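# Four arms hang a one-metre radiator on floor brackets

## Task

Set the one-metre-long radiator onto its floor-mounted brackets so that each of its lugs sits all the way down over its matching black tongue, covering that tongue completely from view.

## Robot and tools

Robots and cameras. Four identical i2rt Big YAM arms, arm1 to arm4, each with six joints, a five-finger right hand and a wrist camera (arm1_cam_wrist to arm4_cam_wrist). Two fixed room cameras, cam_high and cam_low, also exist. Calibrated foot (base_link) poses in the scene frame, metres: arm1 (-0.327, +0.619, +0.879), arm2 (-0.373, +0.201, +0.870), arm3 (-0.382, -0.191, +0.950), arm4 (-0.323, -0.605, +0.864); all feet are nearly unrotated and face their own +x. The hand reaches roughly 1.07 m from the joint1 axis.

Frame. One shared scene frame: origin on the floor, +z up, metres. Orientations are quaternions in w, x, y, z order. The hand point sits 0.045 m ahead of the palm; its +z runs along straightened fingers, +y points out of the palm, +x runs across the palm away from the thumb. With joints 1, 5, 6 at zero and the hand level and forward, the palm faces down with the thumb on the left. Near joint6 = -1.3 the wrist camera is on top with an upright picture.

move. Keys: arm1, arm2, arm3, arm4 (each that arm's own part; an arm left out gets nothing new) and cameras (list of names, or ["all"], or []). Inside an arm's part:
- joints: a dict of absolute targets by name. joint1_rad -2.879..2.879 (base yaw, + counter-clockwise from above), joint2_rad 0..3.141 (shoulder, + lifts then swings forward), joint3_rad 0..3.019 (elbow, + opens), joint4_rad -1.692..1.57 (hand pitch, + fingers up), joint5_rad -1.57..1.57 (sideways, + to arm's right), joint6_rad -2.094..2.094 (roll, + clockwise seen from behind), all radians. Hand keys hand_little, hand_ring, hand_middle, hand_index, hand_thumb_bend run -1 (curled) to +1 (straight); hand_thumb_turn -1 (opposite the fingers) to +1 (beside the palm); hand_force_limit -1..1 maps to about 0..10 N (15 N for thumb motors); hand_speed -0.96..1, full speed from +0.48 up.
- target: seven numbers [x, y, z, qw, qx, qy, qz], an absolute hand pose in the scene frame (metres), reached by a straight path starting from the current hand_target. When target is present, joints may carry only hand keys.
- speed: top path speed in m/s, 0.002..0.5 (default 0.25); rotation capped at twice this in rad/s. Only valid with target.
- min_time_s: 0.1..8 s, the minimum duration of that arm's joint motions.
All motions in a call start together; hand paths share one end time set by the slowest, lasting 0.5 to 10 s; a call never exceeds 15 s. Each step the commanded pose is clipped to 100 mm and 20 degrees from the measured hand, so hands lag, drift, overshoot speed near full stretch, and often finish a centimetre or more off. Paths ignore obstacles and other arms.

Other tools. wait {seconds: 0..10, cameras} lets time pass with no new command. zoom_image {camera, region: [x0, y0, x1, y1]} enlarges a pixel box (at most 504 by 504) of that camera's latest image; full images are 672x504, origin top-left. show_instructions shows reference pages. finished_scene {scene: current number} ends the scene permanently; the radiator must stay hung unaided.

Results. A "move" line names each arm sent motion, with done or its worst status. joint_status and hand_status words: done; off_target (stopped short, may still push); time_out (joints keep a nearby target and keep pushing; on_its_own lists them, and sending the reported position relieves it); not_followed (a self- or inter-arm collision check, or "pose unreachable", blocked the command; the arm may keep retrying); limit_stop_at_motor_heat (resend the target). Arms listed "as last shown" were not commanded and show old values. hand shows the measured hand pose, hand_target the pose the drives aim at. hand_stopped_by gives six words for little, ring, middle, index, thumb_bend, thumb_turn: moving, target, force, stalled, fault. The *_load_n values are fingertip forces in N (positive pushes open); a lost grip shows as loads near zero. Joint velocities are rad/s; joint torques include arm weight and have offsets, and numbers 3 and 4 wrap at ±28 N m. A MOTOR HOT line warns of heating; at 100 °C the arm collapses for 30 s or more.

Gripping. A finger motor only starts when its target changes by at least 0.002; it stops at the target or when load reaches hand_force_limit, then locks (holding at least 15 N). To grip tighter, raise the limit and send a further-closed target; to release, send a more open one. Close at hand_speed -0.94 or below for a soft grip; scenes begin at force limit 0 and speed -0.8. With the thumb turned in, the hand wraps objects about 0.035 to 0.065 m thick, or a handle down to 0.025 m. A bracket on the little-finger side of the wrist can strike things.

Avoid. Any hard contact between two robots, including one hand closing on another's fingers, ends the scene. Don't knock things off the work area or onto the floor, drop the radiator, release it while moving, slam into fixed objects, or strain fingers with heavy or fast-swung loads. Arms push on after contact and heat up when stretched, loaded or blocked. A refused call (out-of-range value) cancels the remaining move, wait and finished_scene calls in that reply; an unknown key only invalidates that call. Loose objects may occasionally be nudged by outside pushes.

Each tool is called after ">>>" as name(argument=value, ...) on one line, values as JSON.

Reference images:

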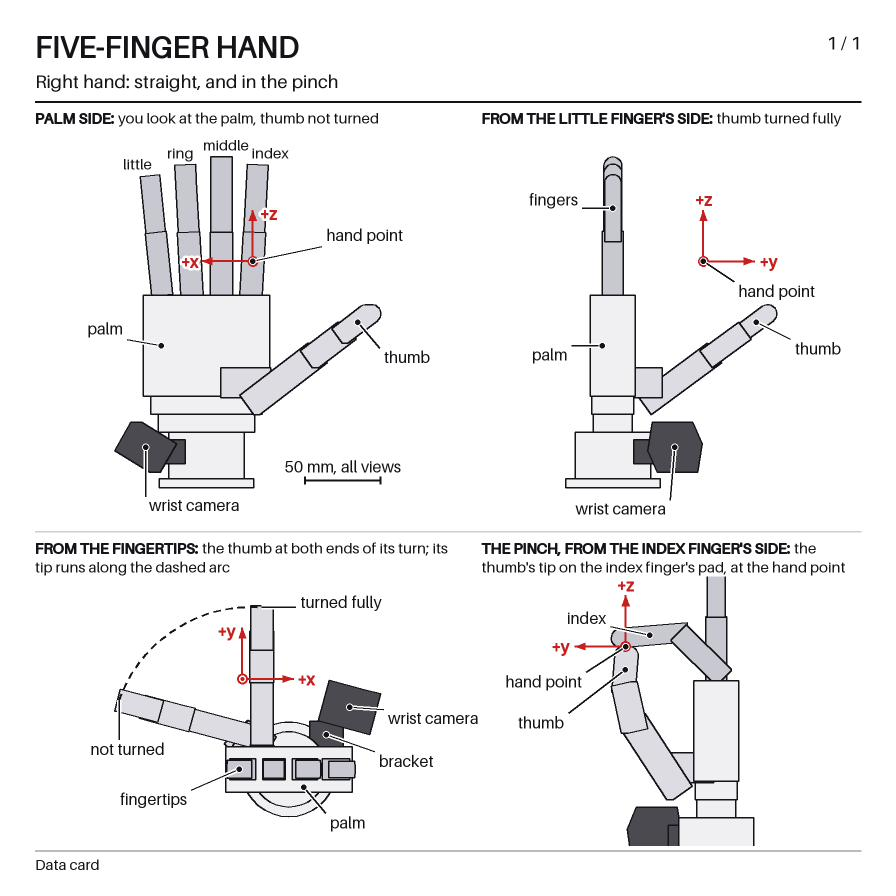

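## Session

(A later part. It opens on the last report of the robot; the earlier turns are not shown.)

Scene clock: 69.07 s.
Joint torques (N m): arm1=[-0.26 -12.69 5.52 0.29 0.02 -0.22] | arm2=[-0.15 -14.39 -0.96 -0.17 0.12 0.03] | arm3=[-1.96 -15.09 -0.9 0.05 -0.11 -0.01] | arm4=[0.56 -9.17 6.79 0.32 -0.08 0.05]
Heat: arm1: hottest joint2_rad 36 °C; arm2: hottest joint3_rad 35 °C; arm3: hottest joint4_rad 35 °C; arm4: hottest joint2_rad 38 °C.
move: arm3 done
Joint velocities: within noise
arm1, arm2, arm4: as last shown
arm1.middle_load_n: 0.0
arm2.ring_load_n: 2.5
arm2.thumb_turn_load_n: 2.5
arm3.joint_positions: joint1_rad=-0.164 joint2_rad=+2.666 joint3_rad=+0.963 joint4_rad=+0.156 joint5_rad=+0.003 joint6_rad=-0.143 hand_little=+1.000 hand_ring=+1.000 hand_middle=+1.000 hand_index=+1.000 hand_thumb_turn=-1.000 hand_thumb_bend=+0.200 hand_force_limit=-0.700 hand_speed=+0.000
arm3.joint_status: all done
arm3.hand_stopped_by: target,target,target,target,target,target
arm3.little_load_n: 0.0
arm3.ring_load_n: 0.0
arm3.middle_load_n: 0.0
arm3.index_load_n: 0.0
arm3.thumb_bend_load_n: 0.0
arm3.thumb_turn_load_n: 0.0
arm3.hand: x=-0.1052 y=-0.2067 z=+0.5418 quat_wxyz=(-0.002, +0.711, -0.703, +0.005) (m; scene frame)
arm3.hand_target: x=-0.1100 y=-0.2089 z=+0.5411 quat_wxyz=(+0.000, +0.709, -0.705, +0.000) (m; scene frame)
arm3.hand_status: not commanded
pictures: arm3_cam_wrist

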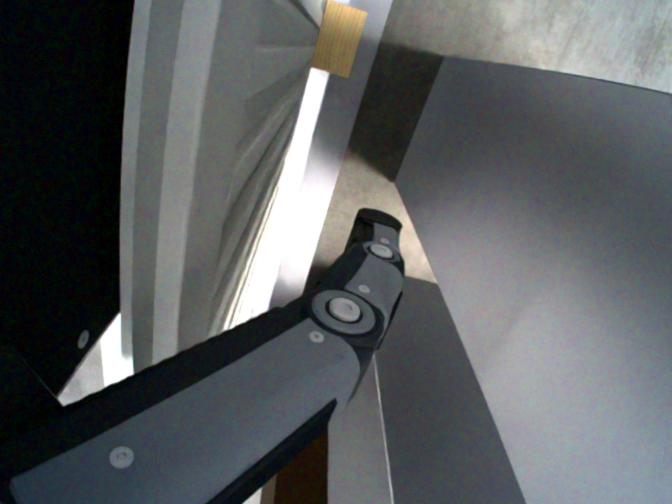

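>>> move(arm3={"target": [-0.080, -0.209, 0.541, 0, 0.7090, -0.7052, 0], "speed": 0.08}, cameras=["arm3_cam_wrist", "arm1_cam_wrist"])

>>> zoom_image(camera="arm1_cam_wrist", region=[240, 0, 440, 170])

>>> zoom_image(camera="arm1_cam_wrist", region=[240, 150, 440, 320])

>>> move(arm3={"target": [-0.080, -0.131, 0.541, 0, 0.7090, -0.7052, 0], "speed": 0.1}, cameras=["arm3_cam_wrist"])

Scene clock: 70.63 s.
Joint torques (N m): arm1=[-0.32 -12.86 5.55 0.32 0.02 -0.21] | arm2=[-0.03 -14.27 -1.09 -0.17 0.12 0.04] | arm3=[-1.03 -16.62 0.24 -0.13 -0.1 0.12] | arm4=[0.97 -8.53 6.97 0.38 -0.05 0.02]
Heat: arm1: hottest joint2_rad 36 °C; arm2: hottest joint3_rad 35 °C; arm3: hottest joint4_rad 35 °C; arm4: hottest joint2_rad 38 °C.
move: arm3 done
Joint velocities: within noise
arm1, arm2, arm4: as last shown
arm2.joint_positions: joint1_rad=-0.118 joint2_rad=+2.442 joint3_rad=+0.766 joint4_rad=+0.118 joint5_rad=-0.003 joint6_rad=-0.179 hand_little=+0.794 hand_ring=+0.835 hand_middle=+0.849 hand_index=+0.850 hand_thumb_turn=-1.000 hand_thumb_bend=-0.471 hand_force_limit=-0.700 hand_speed=-0.850
arm2.little_load_n: 4.0
arm2.ring_load_n: 1.5
arm2.middle_load_n: -0.5
arm2.index_load_n: 4.0
arm2.thumb_turn_load_n: 2.0
arm2.hand: x=-0.1190 y=+0.1910 z=+0.5437 quat_wxyz=(-0.004, +0.729, -0.685, +0.005) (m; scene frame)
arm2.hand_target: x=-0.1241 y=+0.1911 z=+0.5460 quat_wxyz=(+0.000, +0.730, -0.683, +0.000) (m; scene frame)
arm3.joint_positions: joint1_rad=-0.164 joint2_rad=+2.666 joint3_rad=+1.027 joint4_rad=+0.078 joint5_rad=+0.003 joint6_rad=-0.143 hand_little=+1.000 hand_ring=+1.000 hand_middle=+1.000 hand_index=+1.000 hand_thumb_turn=-1.000 hand_thumb_bend=+0.200 hand_force_limit=-0.700 hand_speed=+0.000
arm3.joint_status: not commanded
arm3.hand_stopped_by: target,target,target,target,target,target
arm3.little_load_n: 0.0
arm3.ring_load_n: 0.0
arm3.middle_load_n: 0.0
arm3.index_load_n: 0.0
arm3.thumb_bend_load_n: 0.0
arm3.thumb_turn_load_n: 0.0
arm3.hand: x=-0.0847 y=-0.2094 z=+0.5399 quat_wxyz=(+0.002, +0.711, -0.703, +0.000) (m; scene frame)
arm3.hand_target: x=-0.0799 y=-0.2090 z=+0.5410 quat_wxyz=(+0.000, +0.709, -0.705, +0.000) (m; scene frame)
arm3.hand_status: done (0.005 m and 0.4 deg from the pose sent, 0.025 m and 0.7 deg at the start)
arm4.thumb_turn_load_n: 0.5
pictures: arm1_cam_wrist, arm3_cam_wrist

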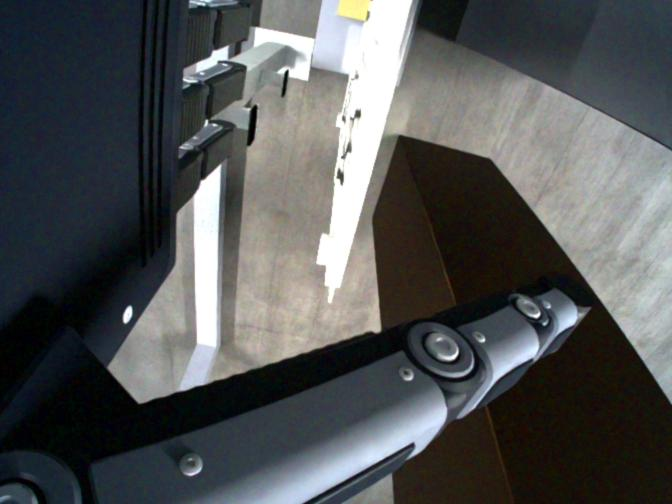

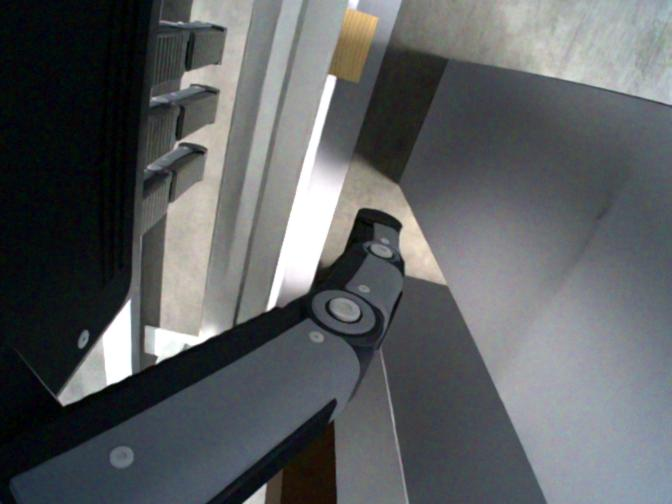

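Scaled by 2.520 from the camera's 672x504 image, which has a finer 960x720 frame.

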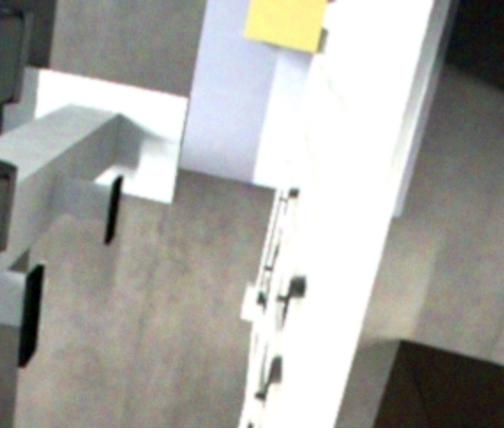

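Scaled by 2.520 from the camera's 672x504 image, which has a finer 960x720 frame.

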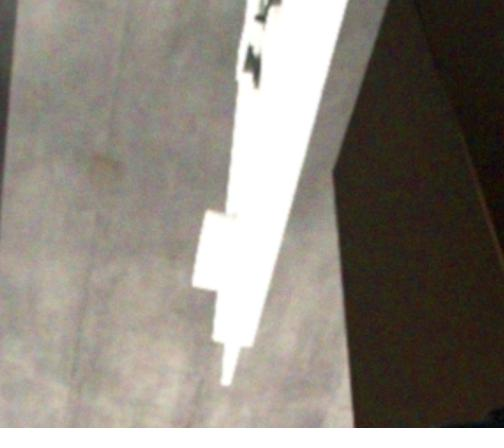

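Scene clock: 72.27 s.
Joint torques (N m): arm1=[-0.5 -12.86 5.49 0.31 0.01 -0.21] | arm2=[-0.32 -14.39 -1.07 -0.25 0.16 0.05] | arm3=[-0.15 -16.5 -0.14 0.09 0.02 0.16] | arm4=[0.67 -8.88 6.72 0.31 -0.07 0.08]
Heat: arm1: hottest joint2_rad 36 °C; arm2: hottest joint3_rad 35 °C; arm3: hottest joint4_rad 35 °C; arm4: hottest joint2_rad 38 °C.
move: arm3 done
Joint velocities: within noise
arm1, arm2, arm4: as last shown
arm2.thumb_bend_load_n: 13.5
arm3.joint_positions: joint1_rad=+0.037 joint2_rad=+2.666 joint3_rad=+1.027 joint4_rad=+0.078 joint5_rad=+0.003 joint6_rad=+0.067 hand_little=+1.000 hand_ring=+1.000 hand_middle=+1.000 hand_index=+1.000 hand_thumb_turn=-1.000 hand_thumb_bend=+0.200 hand_force_limit=-0.700 hand_speed=+0.000
arm3.joint_status: not commanded
arm3.hand_stopped_by: target,target,target,target,target,target
arm3.little_load_n: 0.0
arm3.ring_load_n: 0.0
arm3.middle_load_n: 0.0
arm3.index_load_n: 0.0
arm3.thumb_bend_load_n: 0.0
arm3.thumb_turn_load_n: 0.0
arm3.hand: x=-0.0820 y=-0.1353 z=+0.5401 quat_wxyz=(+0.001, +0.708, -0.706, -0.001) (m; scene frame)
arm3.hand_target: x=-0.0799 y=-0.1310 z=+0.5410 quat_wxyz=(+0.000, +0.709, -0.705, +0.000) (m; scene frame)
arm3.hand_status: done (0.005 m and 0.2 deg from the pose sent, 0.079 m and 0.4 deg at the start)
arm4.middle_load_n: 0.5
arm4.index_load_n: 0.5
arm4.thumb_bend_load_n: 0.5
arm4.thumb_turn_load_n: 0.0
pictures: arm3_cam_wrist

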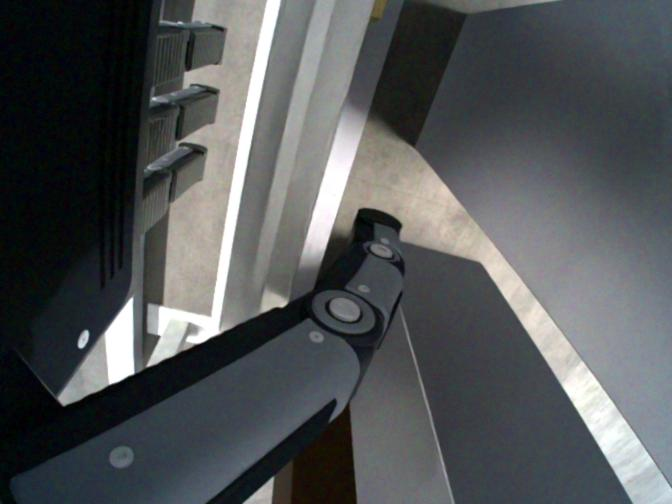

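>>> move(arm3={"target": [-0.113, -0.131, 0.541, 0, 0.7090, -0.7052, 0], "speed": 0.06}, arm4={"target": [-0.045, -0.285, 0.69, 0, 0.7071, -0.7071, 0], "speed": 0.2}, arm1={"target": [-0.095, 0.302, 0.66, 0, 0.7301, -0.6834, 0], "speed": 0.1}, cameras=["arm1_cam_wrist", "arm3_cam_wrist", "arm4_cam_wrist", "cam_high", "cam_low"])

>>> zoom_image(camera="arm4_cam_wrist", region=[180, 0, 430, 200])

>>> zoom_image(camera="arm1_cam_wrist", region=[180, 0, 430, 200])

>>> zoom_image(camera="arm3_cam_wrist", region=[110, 0, 380, 230])

Scene clock: 75.60 s.
Joint torques (N m): arm1=[0.44 -13.22 2.67 0.09 0.03 -0.11] | arm2=[-0.38 -14.33 -1.1 -0.09 0.13 0.03] | arm3=[0.26 -14.86 -1.96 0.69 0.03 0.15] | arm4=[1.26 -13.63 5.91 0.18 0.05 0.02]
Heat: arm1: hottest joint2_rad 37 °C; arm2: hottest joint3_rad 35 °C; arm3: hottest joint4_rad 34 °C; arm4: hottest joint2_rad 38 °C.
move: arm1 not_followed; arm3 off_target; arm4 done
Joint velocities: within noise
arm1.joint_positions: joint1_rad=-0.893 joint2_rad=+2.163 joint3_rad=+1.008 joint4_rad=-0.457 joint5_rad=-0.002 joint6_rad=-0.871 hand_little=+1.000 hand_ring=+1.000 hand_middle=+1.000 hand_index=+1.000 hand_thumb_turn=-1.000 hand_thumb_bend=+1.000 hand_force_limit=+0.000 hand_speed=+0.000
arm1.joint_status: not commanded
arm1.hand_stopped_by: target,target,target,target,target,target
arm1.little_load_n: 0.0
arm1.ring_load_n: 0.0
arm1.middle_load_n: 0.0
arm1.index_load_n: 0.0
arm1.thumb_bend_load_n: 0.0
arm1.thumb_turn_load_n: 0.0
arm1.on_its_own: joint1_rad is held at -0.893, not at its first target -0.839; joint4_rad is held at -0.457, not at its first target -0.553; joint6_rad is held at -0.871, not at its first target -0.773
arm1.hand: x=-0.0947 y=+0.3273 z=+0.6732 quat_wxyz=(-0.001, +0.723, -0.691, -0.017) (m; scene frame)
arm1.hand_target: x=-0.0947 y=+0.3273 z=+0.6732 quat_wxyz=(-0.001, +0.723, -0.691, -0.017) (m; scene frame)
arm1.hand_status: not_followed (0.029 m and 2.3 deg from the pose sent, 0.077 m and 4.2 deg at the start)
arm2.joint_positions: joint1_rad=-0.118 joint2_rad=+2.442 joint3_rad=+0.766 joint4_rad=+0.118 joint5_rad=-0.003 joint6_rad=-0.179 hand_little=+0.794 hand_ring=+0.835 hand_middle=+0.849 hand_index=+0.850 hand_thumb_turn=-1.000 hand_thumb_bend=-0.471 hand_force_limit=-0.700 hand_speed=-0.850
arm2.joint_status: not commanded
arm2.hand_stopped_by: force,force,force,force,force,target
arm2.little_load_n: 4.0
arm2.ring_load_n: 1.5
arm2.middle_load_n: 0.0
arm2.index_load_n: 4.0
arm2.thumb_bend_load_n: 14.0
arm2.thumb_turn_load_n: 2.0
arm2.hand: x=-0.1190 y=+0.1910 z=+0.5437 quat_wxyz=(-0.004, +0.729, -0.685, +0.005) (m; scene frame)
arm2.hand_target: x=-0.1241 y=+0.1911 z=+0.5460 quat_wxyz=(+0.000, +0.730, -0.683, +0.000) (m; scene frame)
arm2.hand_status: not commanded
arm3.joint_positions: joint1_rad=+0.039 joint2_rad=+2.666 joint3_rad=+0.965 joint4_rad=+0.154 joint5_rad=+0.003 joint6_rad=+0.075 hand_little=+1.000 hand_ring=+1.000 hand_middle=+1.000 hand_index=+1.000 hand_thumb_turn=-1.000 hand_thumb_bend=+0.200 hand_force_limit=-0.700 hand_speed=+0.000
arm3.joint_status: not commanded
arm3.hand_stopped_by: target,target,target,target,target,target
arm3.little_load_n: 0.0
arm3.ring_load_n: 0.0
arm3.middle_load_n: 0.0
arm3.index_load_n: 0.0
arm3.thumb_bend_load_n: 0.0
arm3.thumb_turn_load_n: 0.0
arm3.hand: x=-0.1021 y=-0.1355 z=+0.5420 quat_wxyz=(-0.004, +0.706, -0.708, +0.003) (m; scene frame)
arm3.hand_target: x=-0.1128 y=-0.1313 z=+0.5411 quat_wxyz=(+0.000, +0.709, -0.705, +0.000) (m; scene frame)
arm3.hand_status: off_target (0.012 m and 0.8 deg from the pose sent, 0.031 m and 0.2 deg at the start)
arm4.joint_positions: joint1_rad=+0.694 joint2_rad=+2.031 joint3_rad=+0.967 joint4_rad=-0.492 joint5_rad=-0.006 joint6_rad=+0.693 hand_little=+1.000 hand_ring=+1.000 hand_middle=+1.000 hand_index=+1.000 hand_thumb_turn=-1.000 hand_thumb_bend=+1.000 hand_force_limit=+0.000 hand_speed=+0.000
arm4.joint_status: not commanded
arm4.hand_stopped_by: target,target,target,target,target,target
arm4.little_load_n: 0.0
arm4.ring_load_n: 0.0
arm4.middle_load_n: 0.0
arm4.index_load_n: 0.0
arm4.thumb_bend_load_n: 0.0
arm4.thumb_turn_load_n: 0.0
arm4.hand: x=-0.0502 y=-0.2914 z=+0.6950 quat_wxyz=(+0.000, +0.711, -0.703, -0.001) (m; scene frame)
arm4.hand_target: x=-0.0452 y=-0.2852 z=+0.6902 quat_wxyz=(+0.000, +0.707, -0.707, +0.000) (m; scene frame)
arm4.hand_status: done (0.010 m and 0.7 deg from the pose sent, 0.238 m and 1.8 deg at the start)
pictures: arm1_cam_wrist, arm3_cam_wrist, arm4_cam_wrist, cam_high, cam_low
pose unreachable (arm1 arm): on one or more control steps of this call this arm could not follow its commanded pose, so it was not sent that pose on those steps. On the call's last step it was still not sent that pose. It may still have moved: this result reports where it is.
cause: moving toward the commanded pose would bring a part of the arm too close to another arm (this arm's hand and a part of the arm2 arm, at the place that arm is still heading or pushing toward).

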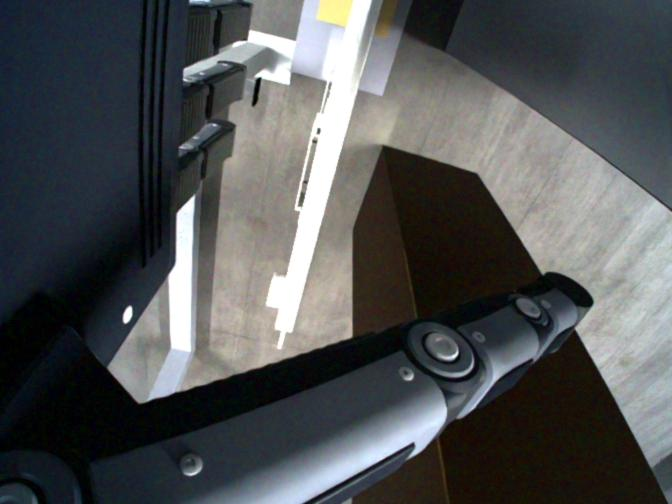

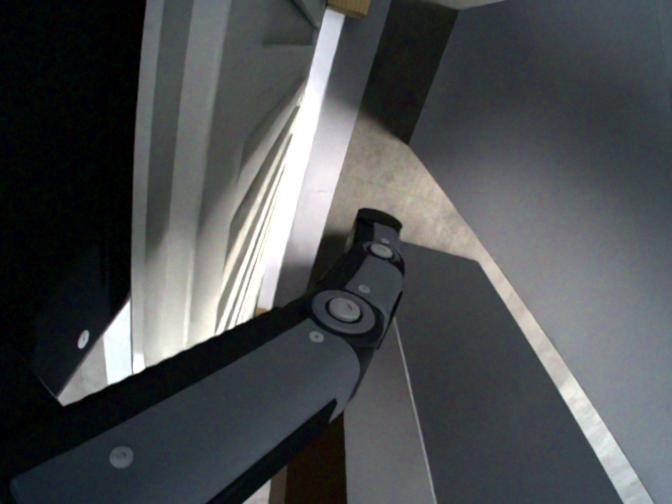

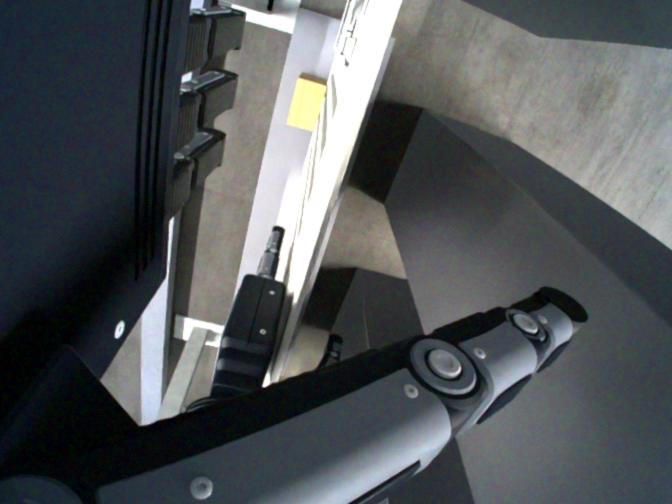

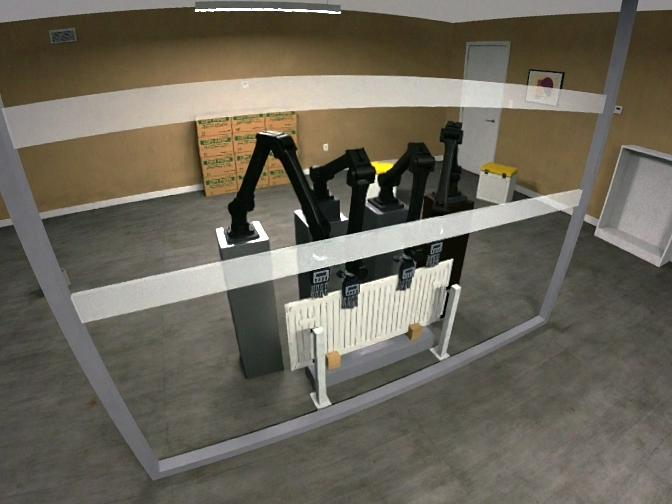

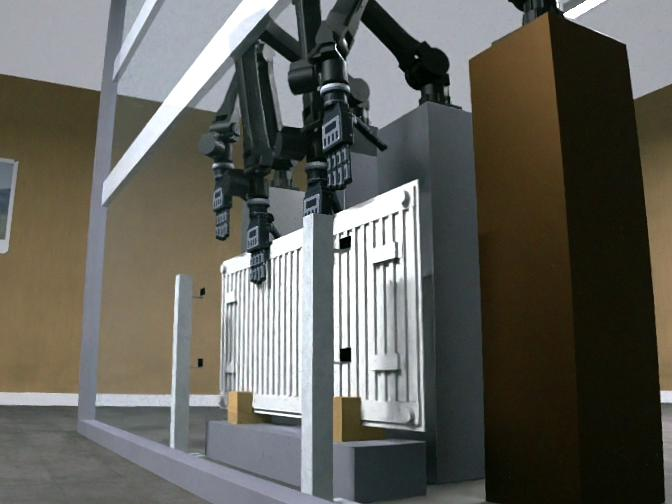

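Scaled by 2.016 from the camera's 672x504 image, which has a finer 960x720 frame.

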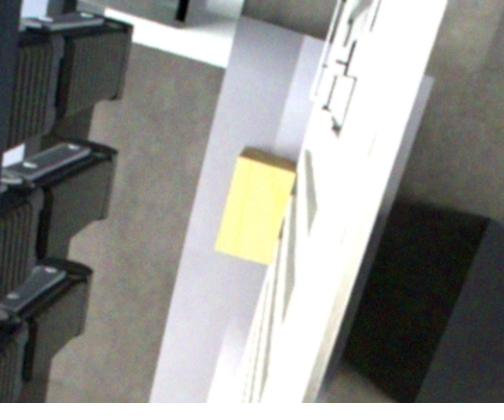

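Scaled by 2.016 from the camera's 672x504 image, which has a finer 960x720 frame.

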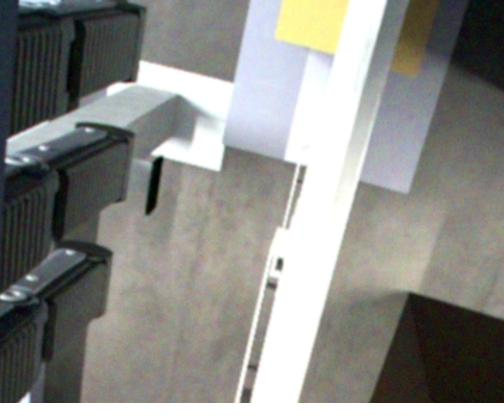

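Scaled by 1.867 from the camera's 672x504 image, which has a finer 960x720 frame.

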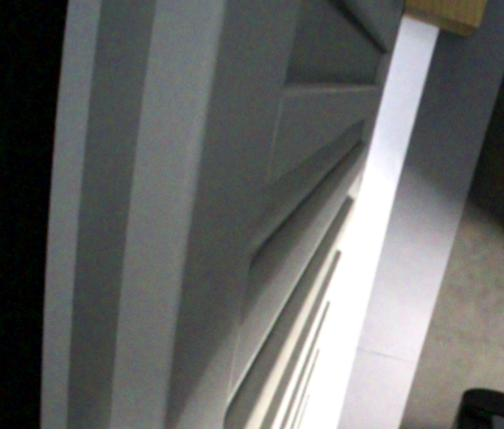

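>>> move(arm3={"joints": {"hand_speed": -0.4, "hand_thumb_bend": -0.3}}, arm2={"joints": {"hand_speed": 0, "hand_thumb_bend": 0.2, "hand_little": 1, "hand_ring": 1, "hand_middle": 1, "hand_index": 1}})

>>> move(arm3={"joints": {"hand_speed": -0.88, "hand_force_limit": 1, "hand_thumb_bend": -1}}, arm2={"target": [-0.097, 0.189, 0.541, 0, 0.7314, -0.6819, 0], "speed": 0.06}, cameras=["arm2_cam_wrist", "arm3_cam_wrist"])

Scene clock: 77.43 s.
Joint torques (N m): arm1=[0.26 -13.33 2.69 0.09 0.01 -0.11] | arm2=[-0.32 -14.39 -0.99 -0.1 0.11 0.02] | arm3=[0.26 -14.92 -1.98 0.69 0.03 0.14] | arm4=[1.79 -13.68 5.91 0.12 0.06 0.06]
Heat: arm1: hottest joint2_rad 37 °C; arm2: hottest joint3_rad 35 °C; arm3: hottest joint4_rad 34 °C; arm4: hottest joint2_rad 38 °C.
move: arm2 done; arm3 done
Joint velocities: within noise
arm1, arm4: as last shown
arm1.on_its_own: joint1_rad is held at -0.893, not at its first target -0.839; joint4_rad is held at -0.457, not at its first target -0.553; joint6_rad is held at -0.871, not at its first target -0.773
arm2.joint_positions: joint1_rad=-0.118 joint2_rad=+2.440 joint3_rad=+0.766 joint4_rad=+0.116 joint5_rad=-0.003 joint6_rad=-0.178 hand_little=+1.000 hand_ring=+1.000 hand_middle=+1.000 hand_index=+1.000 hand_thumb_turn=-1.000 hand_thumb_bend=+0.200 hand_force_limit=-0.700 hand_speed=+0.000
arm2.joint_status: all done
arm2.hand_stopped_by: target,target,target,target,target,target
arm2.little_load_n: 0.0
arm2.ring_load_n: 0.0
arm2.middle_load_n: 0.0
arm2.index_load_n: 0.0
arm2.thumb_bend_load_n: 0.0
arm2.thumb_turn_load_n: 0.0
arm2.hand: x=-0.1185 y=+0.1910 z=+0.5442 quat_wxyz=(-0.005, +0.729, -0.685, +0.005) (m; scene frame)
arm2.hand_target: x=-0.1242 y=+0.1911 z=+0.5460 quat_wxyz=(+0.000, +0.730, -0.683, +0.000) (m; scene frame)
arm2.hand_status: not commanded
arm3.joint_positions: joint1_rad=+0.039 joint2_rad=+2.666 joint3_rad=+0.965 joint4_rad=+0.154 joint5_rad=+0.003 joint6_rad=+0.075 hand_little=+1.000 hand_ring=+1.000 hand_middle=+1.000 hand_index=+1.000 hand_thumb_turn=-1.000 hand_thumb_bend=-0.300 hand_force_limit=-0.700 hand_speed=-0.400
arm3.joint_status: all done
arm3.hand_stopped_by: target,target,target,target,target,target
arm3.little_load_n: 0.0
arm3.ring_load_n: 0.0
arm3.middle_load_n: 0.0
arm3.index_load_n: -0.5
arm3.thumb_bend_load_n: 0.0
arm3.thumb_turn_load_n: 0.0
arm3.hand: x=-0.1021 y=-0.1355 z=+0.5420 quat_wxyz=(-0.004, +0.706, -0.708, +0.003) (m; scene frame)
arm3.hand_target: x=-0.1128 y=-0.1313 z=+0.5411 quat_wxyz=(+0.000, +0.709, -0.705, +0.000) (m; scene frame)
arm3.hand_status: not commanded
arm4.joint_positions: joint1_rad=+0.694 joint2_rad=+2.031 joint3_rad=+0.967 joint4_rad=-0.492 joint5_rad=-0.006 joint6_rad=+0.694 hand_little=+1.000 hand_ring=+1.000 hand_middle=+1.000 hand_index=+1.000 hand_thumb_turn=-1.000 hand_thumb_bend=+1.000 hand_force_limit=+0.000 hand_speed=+0.000
arm4.middle_load_n: -0.5
arm4.hand: x=-0.0503 y=-0.2914 z=+0.6949 quat_wxyz=(+0.000, +0.711, -0.703, -0.001) (m; scene frame)
arm4.hand_target: x=-0.0452 y=-0.2852 z=+0.6901 quat_wxyz=(+0.000, +0.707, -0.707, +0.000) (m; scene frame)
pictures: none

Scene clock: 80.47 s.
Joint torques (N m): arm1=[0.44 -13.51 2.73 0.14 0.03 -0.11] | arm2=[0.03 -14.33 0.42 -0.14 0.13 0.03] | arm3=[0.21 -14.86 -1.83 0.61 -0.05 0.26] | arm4=[1.61 -13.86 5.83 0.09 0.08 0.01]
Heat: arm1: hottest joint2_rad 37 °C; arm2: hottest joint3_rad 35 °C; arm3: hottest joint4_rad 34 °C; arm4: hottest joint2_rad 38 °C.
move: arm2 done; arm3 off_target
Joint velocities: within noise
arm1, arm4: as last shown
arm1.on_its_own: joint1_rad is held at -0.893, not at its first target -0.839; joint4_rad is held at -0.457, not at its first target -0.553; joint6_rad is held at -0.871, not at its first target -0.773
arm2.joint_positions: joint1_rad=-0.118 joint2_rad=+2.440 joint3_rad=+0.831 joint4_rad=+0.050 joint5_rad=-0.003 joint6_rad=-0.178 hand_little=+1.000 hand_ring=+1.000 hand_middle=+1.000 hand_index=+1.000 hand_thumb_turn=-1.000 hand_thumb_bend=+0.200 hand_force_limit=-0.700 hand_speed=+0.000
arm2.joint_status: not commanded
arm2.hand_stopped_by: target,target,target,target,target,target
arm2.little_load_n: -0.5
arm2.ring_load_n: 0.0
arm2.middle_load_n: -0.5
arm2.index_load_n: 0.0
arm2.thumb_bend_load_n: 0.0
arm2.thumb_turn_load_n: 0.0
arm2.hand: x=-0.0941 y=+0.1882 z=+0.5425 quat_wxyz=(-0.004, +0.729, -0.685, +0.004) (m; scene frame)
arm2.hand_target: x=-0.0970 y=+0.1891 z=+0.5410 quat_wxyz=(+0.000, +0.731, -0.682, +0.000) (m; scene frame)
arm2.hand_status: done (0.003 m and 0.9 deg from the pose sent, 0.022 m and 0.9 deg at the start)
arm3.joint_positions: joint1_rad=+0.041 joint2_rad=+2.667 joint3_rad=+0.962 joint4_rad=+0.157 joint5_rad=+0.005 joint6_rad=+0.065 hand_little=+1.000 hand_ring=+1.000 hand_middle=+1.000 hand_index=+1.000 hand_thumb_turn=-1.000 hand_thumb_bend=-0.500 hand_force_limit=+1.000 hand_speed=-0.880
arm3.joint_status: hand_thumb_bend off_target (ended at -0.500, target -1.000); the others done
arm3.hand_stopped_by: target,target,target,target,force,target
arm3.little_load_n: 0.0
arm3.ring_load_n: 0.0
arm3.middle_load_n: 0.0
arm3.index_load_n: 0.0
arm3.thumb_bend_load_n: 14.5
arm3.thumb_turn_load_n: 2.5
arm3.hand: x=-0.1035 y=-0.1361 z=+0.5420 quat_wxyz=(-0.004, +0.710, -0.704, +0.004) (m; scene frame)
arm3.hand_target: x=-0.1131 y=-0.1313 z=+0.5411 quat_wxyz=(+0.000, +0.709, -0.705, +0.000) (m; scene frame)
arm3.hand_status: not commanded
arm4.middle_load_n: 0.0
arm4.index_load_n: -0.5
pictures: arm2_cam_wrist, arm3_cam_wrist

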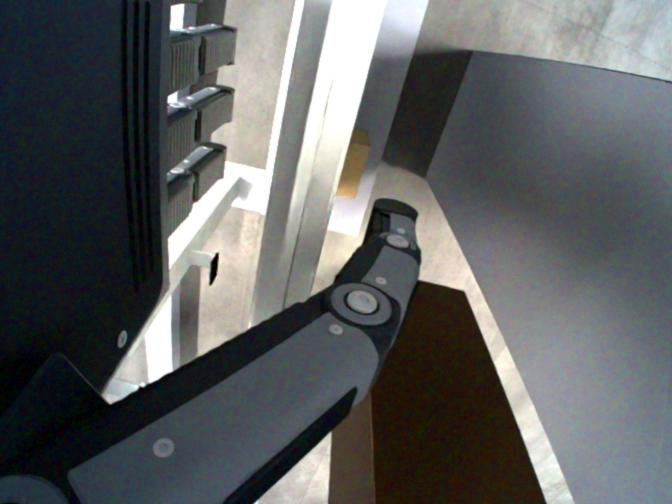

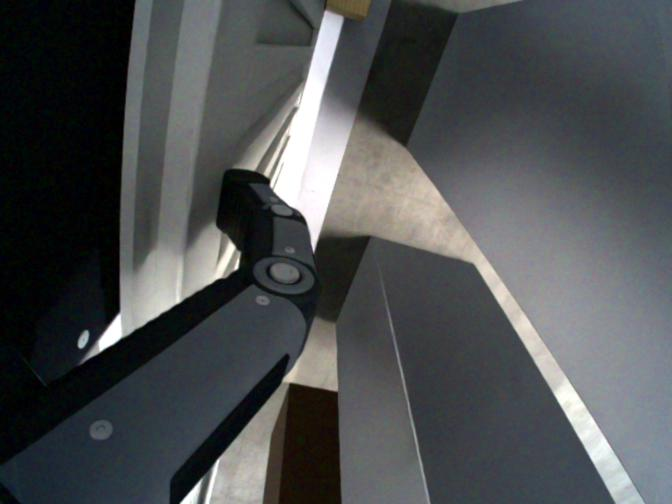

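>>> move(arm2={"target": [-0.092, 0.125, 0.541, 0, 0.7314, -0.6819, 0], "speed": 0.1}, arm3={"joints": {"hand_speed": -0.85, "hand_force_limit": -0.7, "hand_little": 0, "hand_ring": 0, "hand_middle": 0, "hand_index": 0}})

>>> move(arm2={"target": [-0.121, 0.125, 0.541, 0, 0.7314, -0.6819, 0], "speed": 0.06}, cameras=["arm2_cam_wrist"])

>>> zoom_image(camera="arm2_cam_wrist", region=[130, 0, 400, 230])

Scene clock: 83.47 s.
Joint torques (N m): arm1=[0.38 -13.51 2.69 0.12 0.03 -0.11] | arm2=[-0.5 -15.03 0.87 -0.14 0.1 -0.08] | arm3=[0.21 -14.92 -1.83 0.5 -0.05 0.25] | arm4=[2.14 -14.27 5.96 -0.01 0.01 0.06]
Heat: arm1: hottest joint2_rad 37 °C; arm2: hottest joint3_rad 35 °C; arm3: hottest joint4_rad 34 °C; arm4: hottest joint2_rad 38 °C.
move: arm2 done; arm3 off_target
Joint velocities: within noise
arm1, arm4: as last shown
arm1.on_its_own: joint1_rad is held at -0.893, not at its first target -0.839; joint4_rad is held at -0.457, not at its first target -0.553; joint6_rad is held at -0.871, not at its first target -0.773
arm2.joint_positions: joint1_rad=-0.288 joint2_rad=+2.440 joint3_rad=+0.876 joint4_rad=+0.003 joint5_rad=-0.002 joint6_rad=-0.346 hand_little=+1.000 hand_ring=+1.000 hand_middle=+1.000 hand_index=+1.000 hand_thumb_turn=-1.000 hand_thumb_bend=+0.200 hand_force_limit=-0.700 hand_speed=+0.000
arm2.joint_status: not commanded
arm2.hand_stopped_by: target,target,target,target,target,target
arm2.little_load_n: 0.0
arm2.ring_load_n: 0.0
arm2.middle_load_n: 0.0
arm2.index_load_n: 0.0
arm2.thumb_bend_load_n: -0.5
arm2.thumb_turn_load_n: 0.0
arm2.hand: x=-0.0898 y=+0.1264 z=+0.5424 quat_wxyz=(-0.003, +0.728, -0.686, +0.004) (m; scene frame)
arm2.hand_target: x=-0.0922 y=+0.1251 z=+0.5410 quat_wxyz=(+0.000, +0.731, -0.682, +0.000) (m; scene frame)
arm2.hand_status: done (0.003 m and 0.8 deg from the pose sent, 0.063 m and 0.9 deg at the start)
arm3.joint_positions: joint1_rad=+0.041 joint2_rad=+2.667 joint3_rad=+0.962 joint4_rad=+0.159 joint5_rad=+0.005 joint6_rad=+0.065 hand_little=+0.863 hand_ring=+0.891 hand_middle=+0.893 hand_index=+0.891 hand_thumb_turn=-1.000 hand_thumb_bend=-0.500 hand_force_limit=-0.700 hand_speed=-0.850
arm3.joint_status: hand_little off_target (ended at +0.863, target +0.000); hand_ring off_target (ended at +0.891, target +0.000); hand_middle off_target (ended at +0.893, target +0.000); hand_index off_target (ended at +0.891, target +0.000); the others done
arm3.hand_stopped_by: force,force,force,force,force,target
arm3.little_load_n: 3.0
arm3.ring_load_n: 0.0
arm3.middle_load_n: 5.0
arm3.index_load_n: 0.0
arm3.thumb_bend_load_n: 15.5
arm3.thumb_turn_load_n: 2.0
arm3.hand: x=-0.1029 y=-0.1360 z=+0.5419 quat_wxyz=(-0.005, +0.710, -0.704, +0.005) (m; scene frame)
arm3.hand_target: x=-0.1131 y=-0.1313 z=+0.5411 quat_wxyz=(+0.000, +0.709, -0.705, +0.000) (m; scene frame)
arm3.hand_status: not commanded
arm4.index_load_n: 0.0
pictures: none

Scene clock: 84.60 s.
Joint torques (N m): arm1=[0.21 -13.39 2.73 0.06 0.04 -0.13] | arm2=[-1.08 -13.86 -0.84 0.65 0.12 -0.07] | arm3=[0.15 -15.03 -1.83 0.5 -0.05 0.26] | arm4=[1.96 -14.33 6.06 0.12 0.07 0.03]
Heat: arm1: hottest joint2_rad 37 °C; arm2: hottest joint3_rad 35 °C; arm3: hottest joint4_rad 34 °C; arm4: hottest joint2_rad 38 °C.
move: arm2 done
Joint velocities: within noise
arm1, arm3, arm4: as last shown
arm1.on_its_own: joint1_rad is held at -0.893, not at its first target -0.839; joint4_rad is held at -0.457, not at its first target -0.553; joint6_rad is held at -0.871, not at its first target -0.773
arm2.joint_positions: joint1_rad=-0.308 joint2_rad=+2.440 joint3_rad=+0.819 joint4_rad=+0.055 joint5_rad=-0.002 joint6_rad=-0.370 hand_little=+1.000 hand_ring=+1.000 hand_middle=+1.000 hand_index=+1.000 hand_thumb_turn=-1.000 hand_thumb_bend=+0.200 hand_force_limit=-0.700 hand_speed=+0.000
arm2.joint_status: not commanded
arm2.hand_stopped_by: target,target,target,target,target,target
arm2.little_load_n: 0.0
arm2.ring_load_n: 0.0
arm2.middle_load_n: 0.0
arm2.index_load_n: 0.0
arm2.thumb_bend_load_n: 0.0
arm2.thumb_turn_load_n: 0.0
arm2.hand: x=-0.1141 y=+0.1262 z=+0.5432 quat_wxyz=(-0.002, +0.729, -0.684, +0.002) (m; scene frame)
arm2.hand_target: x=-0.1210 y=+0.1250 z=+0.5410 quat_wxyz=(+0.000, +0.731, -0.682, +0.000) (m; scene frame)
arm2.hand_status: done (0.007 m and 0.5 deg from the pose sent, 0.031 m and 0.8 deg at the start)
arm3.little_load_n: 2.5
pictures: arm2_cam_wrist

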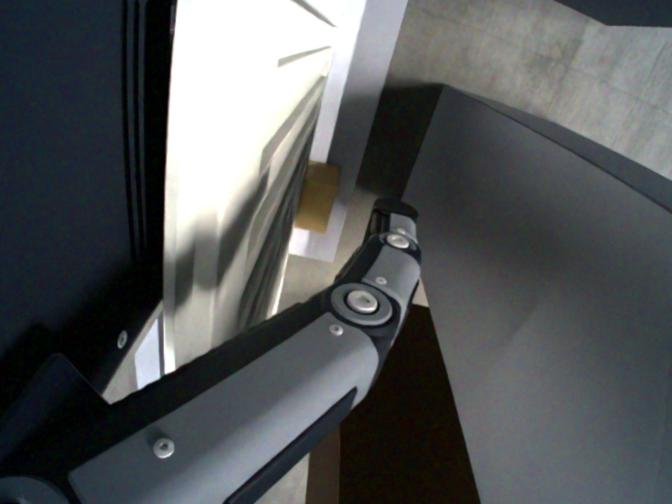

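Scaled by 1.867 from the camera's 672x504 image, which has a finer 960x720 frame.

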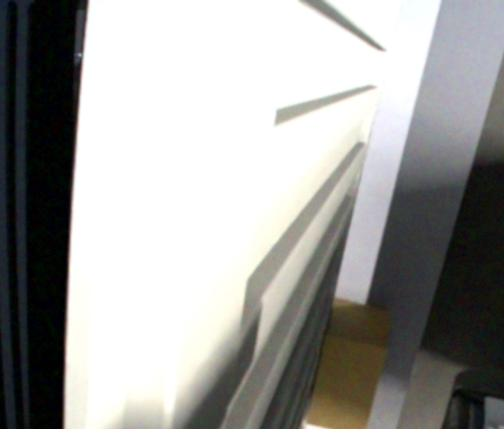

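>>> move(arm2={"joints": {"hand_speed": -0.4, "hand_thumb_bend": -0.35}}, arm1={"target": [-0.098, 0.305, 0.62, 0, 0.7301, -0.6834, 0], "speed": 0.1}, arm4={"target": [-0.062, -0.285, 0.61, 0, 0.7071, -0.7071, 0], "speed": 0.1}, cameras=["arm1_cam_wrist", "arm4_cam_wrist"])

>>> move(arm2={"joints": {"hand_speed": -0.88, "hand_force_limit": 1, "hand_thumb_bend": -1}}, cameras=["arm1_cam_wrist", "arm4_cam_wrist", "cam_high", "cam_low"])

>>> zoom_image(camera="arm1_cam_wrist", region=[150, 0, 400, 200])

>>> zoom_image(camera="arm4_cam_wrist", region=[150, 0, 400, 200])

Scene clock: 87.57 s.
Joint torques (N m): arm1=[-0.73 -13.63 3.66 0.47 0.04 -0.24] | arm2=[-0.97 -14.15 -0.84 0.77 0.11 -0.07] | arm3=[0.15 -14.92 -1.83 0.5 -0.05 0.25] | arm4=[1.32 -14.56 3.81 0.34 0.06 0.06]
Heat: arm1: hottest joint2_rad 37 °C; arm2: hottest joint2_rad 35 °C; arm3: hottest joint4_rad 34 °C; arm4: hottest joint2_rad 38 °C.
move: arm1 off_target; arm2 done; arm4 done
Joint velocities: within noise
arm1.joint_positions: joint1_rad=-0.915 joint2_rad=+2.293 joint3_rad=+1.036 joint4_rad=-0.346 joint5_rad=-0.002 joint6_rad=-0.918 hand_little=+1.000 hand_ring=+1.000 hand_middle=+1.000 hand_index=+1.000 hand_thumb_turn=-1.000 hand_thumb_bend=+1.000 hand_force_limit=+0.000 hand_speed=+0.000
arm1.joint_status: not commanded
arm1.hand_stopped_by: target,target,target,target,target,target
arm1.little_load_n: 0.0
arm1.ring_load_n: 0.0
arm1.middle_load_n: 0.0
arm1.index_load_n: 0.0
arm1.thumb_bend_load_n: 0.0
arm1.thumb_turn_load_n: 0.0
arm1.hand: x=-0.1027 y=+0.3192 z=+0.6216 quat_wxyz=(-0.001, +0.731, -0.682, -0.013) (m; scene frame)
arm1.hand_target: x=-0.0981 y=+0.3050 z=+0.6204 quat_wxyz=(+0.000, +0.730, -0.683, +0.000) (m; scene frame)
arm1.hand_status: off_target (0.015 m and 1.5 deg from the pose sent, 0.058 m and 2.3 deg at the start)
arm2.joint_positions: joint1_rad=-0.308 joint2_rad=+2.440 joint3_rad=+0.819 joint4_rad=+0.055 joint5_rad=-0.002 joint6_rad=-0.371 hand_little=+1.000 hand_ring=+1.000 hand_middle=+1.000 hand_index=+1.000 hand_thumb_turn=-1.000 hand_thumb_bend=-0.350 hand_force_limit=-0.700 hand_speed=-0.400
arm2.joint_status: all done
arm2.hand_stopped_by: target,target,target,target,target,target
arm2.little_load_n: 0.0
arm2.ring_load_n: 0.0
arm2.middle_load_n: 0.0
arm2.index_load_n: 0.0
arm2.thumb_bend_load_n: 0.0
arm2.thumb_turn_load_n: 0.0
arm2.hand: x=-0.1141 y=+0.1261 z=+0.5432 quat_wxyz=(-0.002, +0.729, -0.684, +0.002) (m; scene frame)
arm2.hand_target: x=-0.1210 y=+0.1250 z=+0.5410 quat_wxyz=(+0.000, +0.731, -0.682, +0.000) (m; scene frame)
arm2.hand_status: not commanded
arm3: as last shown
arm3.thumb_turn_load_n: 2.5
arm4.joint_positions: joint1_rad=+0.714 joint2_rad=+2.229 joint3_rad=+0.981 joint4_rad=-0.314 joint5_rad=-0.006 joint6_rad=+0.720 hand_little=+1.000 hand_ring=+1.000 hand_middle=+1.000 hand_index=+1.000 hand_thumb_turn=-1.000 hand_thumb_bend=+1.000 hand_force_limit=+0.000 hand_speed=+0.000
arm4.joint_status: not commanded
arm4.hand_stopped_by: target,target,target,target,target,target
arm4.little_load_n: 0.0
arm4.ring_load_n: 0.0
arm4.middle_load_n: 0.0
arm4.index_load_n: 0.0
arm4.thumb_bend_load_n: 0.0
arm4.thumb_turn_load_n: 0.0
arm4.hand: x=-0.0636 y=-0.2915 z=+0.6160 quat_wxyz=(+0.003, +0.709, -0.705, -0.001) (m; scene frame)
arm4.hand_target: x=-0.0620 y=-0.2851 z=+0.6102 quat_wxyz=(+0.000, +0.707, -0.707, +0.000) (m; scene frame)
arm4.hand_status: done (0.009 m and 0.4 deg from the pose sent, 0.086 m and 0.6 deg at the start)
pictures: arm1_cam_wrist, arm4_cam_wrist

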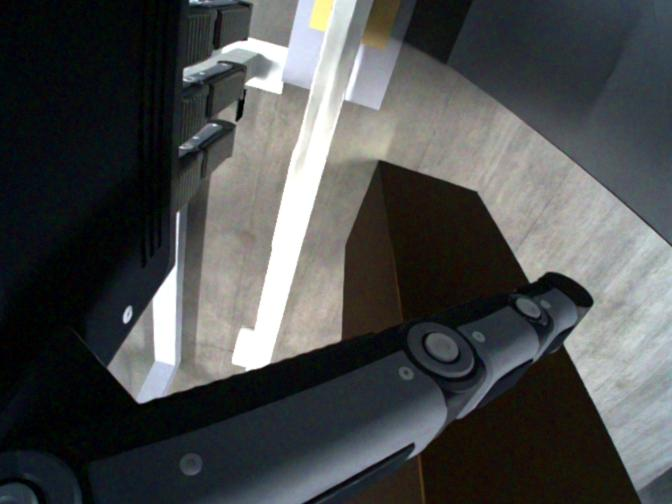

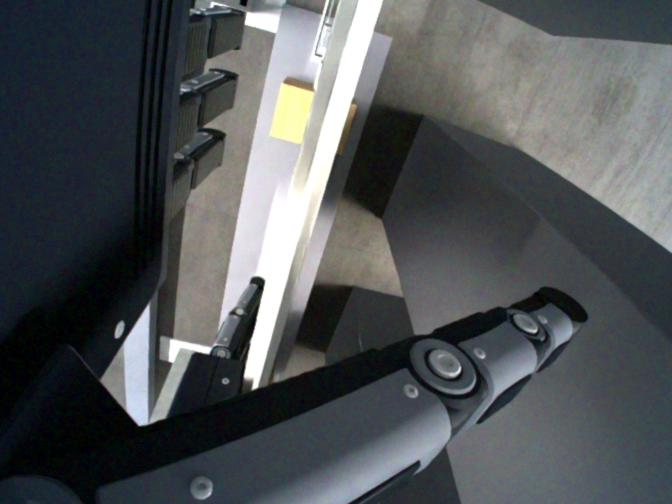

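Scene clock: 90.40 s.
Joint torques (N m): arm1=[-0.79 -13.51 3.69 0.47 0.05 -0.22] | arm2=[-0.62 -14.21 -0.76 0.7 0.12 -0.06] | arm3=[0.21 -14.86 -1.81 0.5 -0.05 0.26] | arm4=[1.67 -13.8 3.81 0.29 0.08 0.02]
Heat: arm1: hottest joint2_rad 37 °C; arm2: hottest joint2_rad 35 °C; arm3: hottest joint4_rad 34 °C; arm4: hottest joint2_rad 39 °C.
move: arm2 off_target
Joint velocities: within noise
arm1, arm3, arm4: as last shown
arm1.joint_positions: joint1_rad=-0.915 joint2_rad=+2.293 joint3_rad=+1.036 joint4_rad=-0.346 joint5_rad=-0.002 joint6_rad=-0.919 hand_little=+1.000 hand_ring=+1.000 hand_middle=+1.000 hand_index=+1.000 hand_thumb_turn=-1.000 hand_thumb_bend=+1.000 hand_force_limit=+0.000 hand_speed=+0.000
arm1.hand: x=-0.1027 y=+0.3191 z=+0.6216 quat_wxyz=(-0.001, +0.731, -0.682, -0.013) (m; scene frame)
arm2.joint_positions: joint1_rad=-0.309 joint2_rad=+2.440 joint3_rad=+0.819 joint4_rad=+0.055 joint5_rad=-0.002 joint6_rad=-0.370 hand_little=+1.000 hand_ring=+1.000 hand_middle=+1.000 hand_index=+1.000 hand_thumb_turn=-1.000 hand_thumb_bend=-0.478 hand_force_limit=+1.000 hand_speed=-0.880
arm2.joint_status: hand_thumb_bend off_target (ended at -0.478, target -1.000); the others done
arm2.hand_stopped_by: target,target,target,target,force,target
arm2.little_load_n: 0.0
arm2.ring_load_n: 0.0
arm2.middle_load_n: 0.0
arm2.index_load_n: 0.0
arm2.thumb_bend_load_n: 15.0
arm2.thumb_turn_load_n: 2.5
arm2.hand: x=-0.1144 y=+0.1261 z=+0.5432 quat_wxyz=(-0.002, +0.729, -0.684, +0.002) (m; scene frame)
arm2.hand_target: x=-0.1210 y=+0.1251 z=+0.5410 quat_wxyz=(+0.000, +0.731, -0.682, +0.000) (m; scene frame)
arm2.hand_status: not commanded
arm3.little_load_n: 3.0
pictures: arm1_cam_wrist, arm4_cam_wrist, cam_high, cam_low

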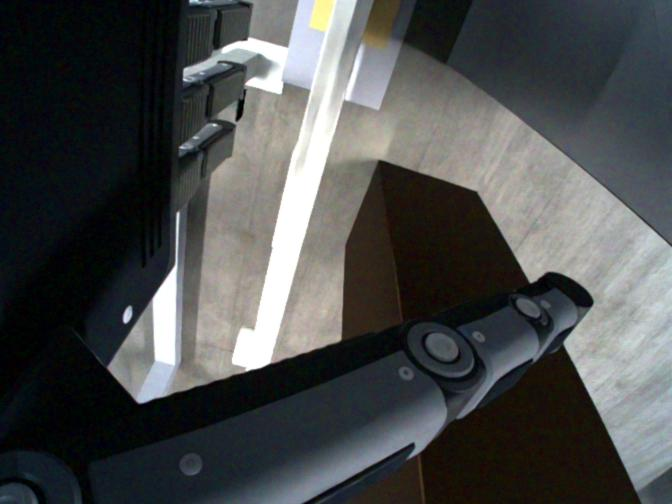

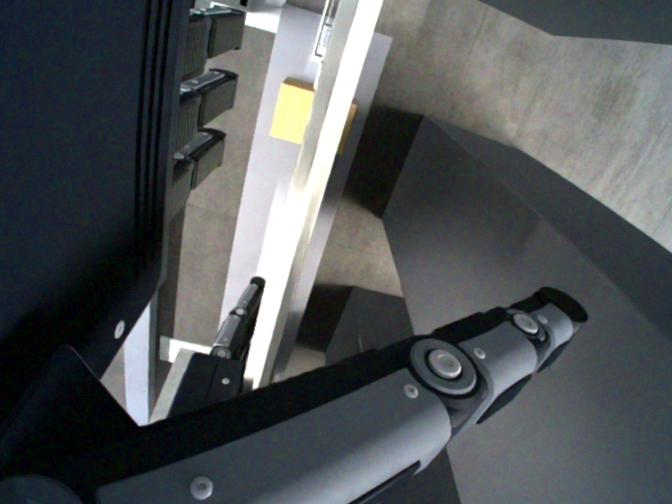

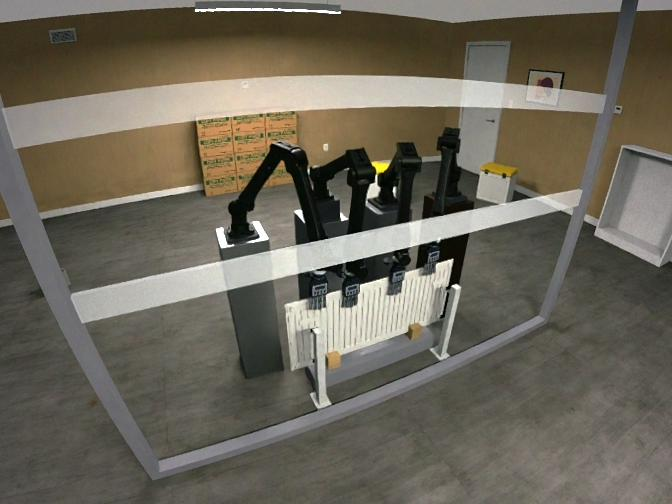

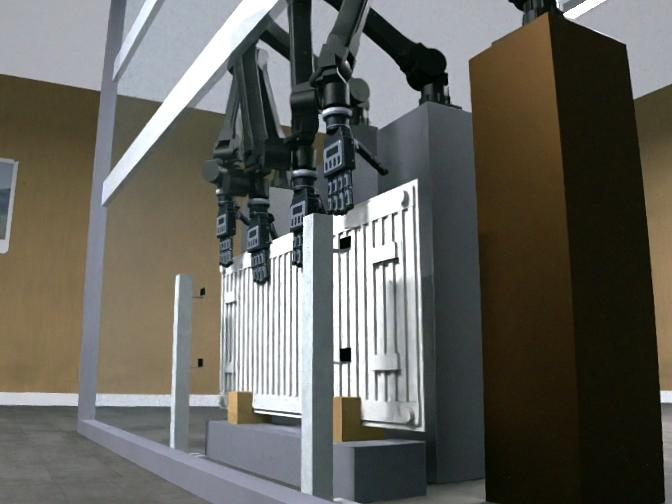

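Scaled by 2.016 from the camera's 672x504 image, which has a finer 960x720 frame.

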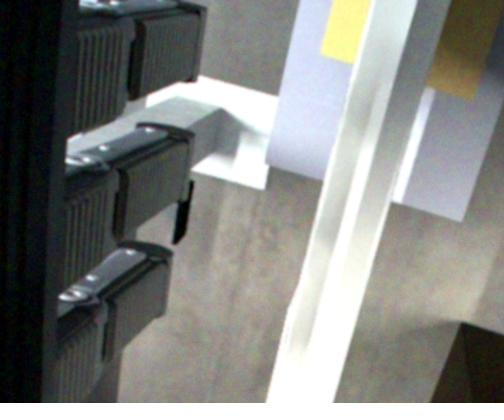

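Scaled by 2.016 from the camera's 672x504 image, which has a finer 960x720 frame.

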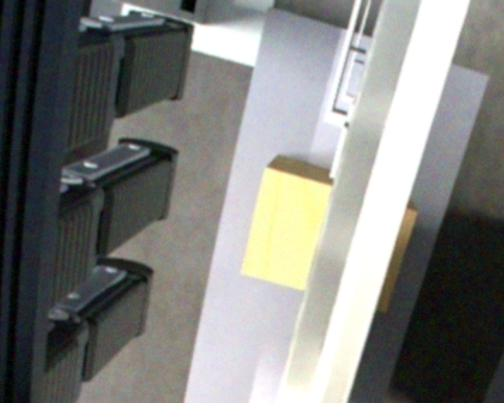

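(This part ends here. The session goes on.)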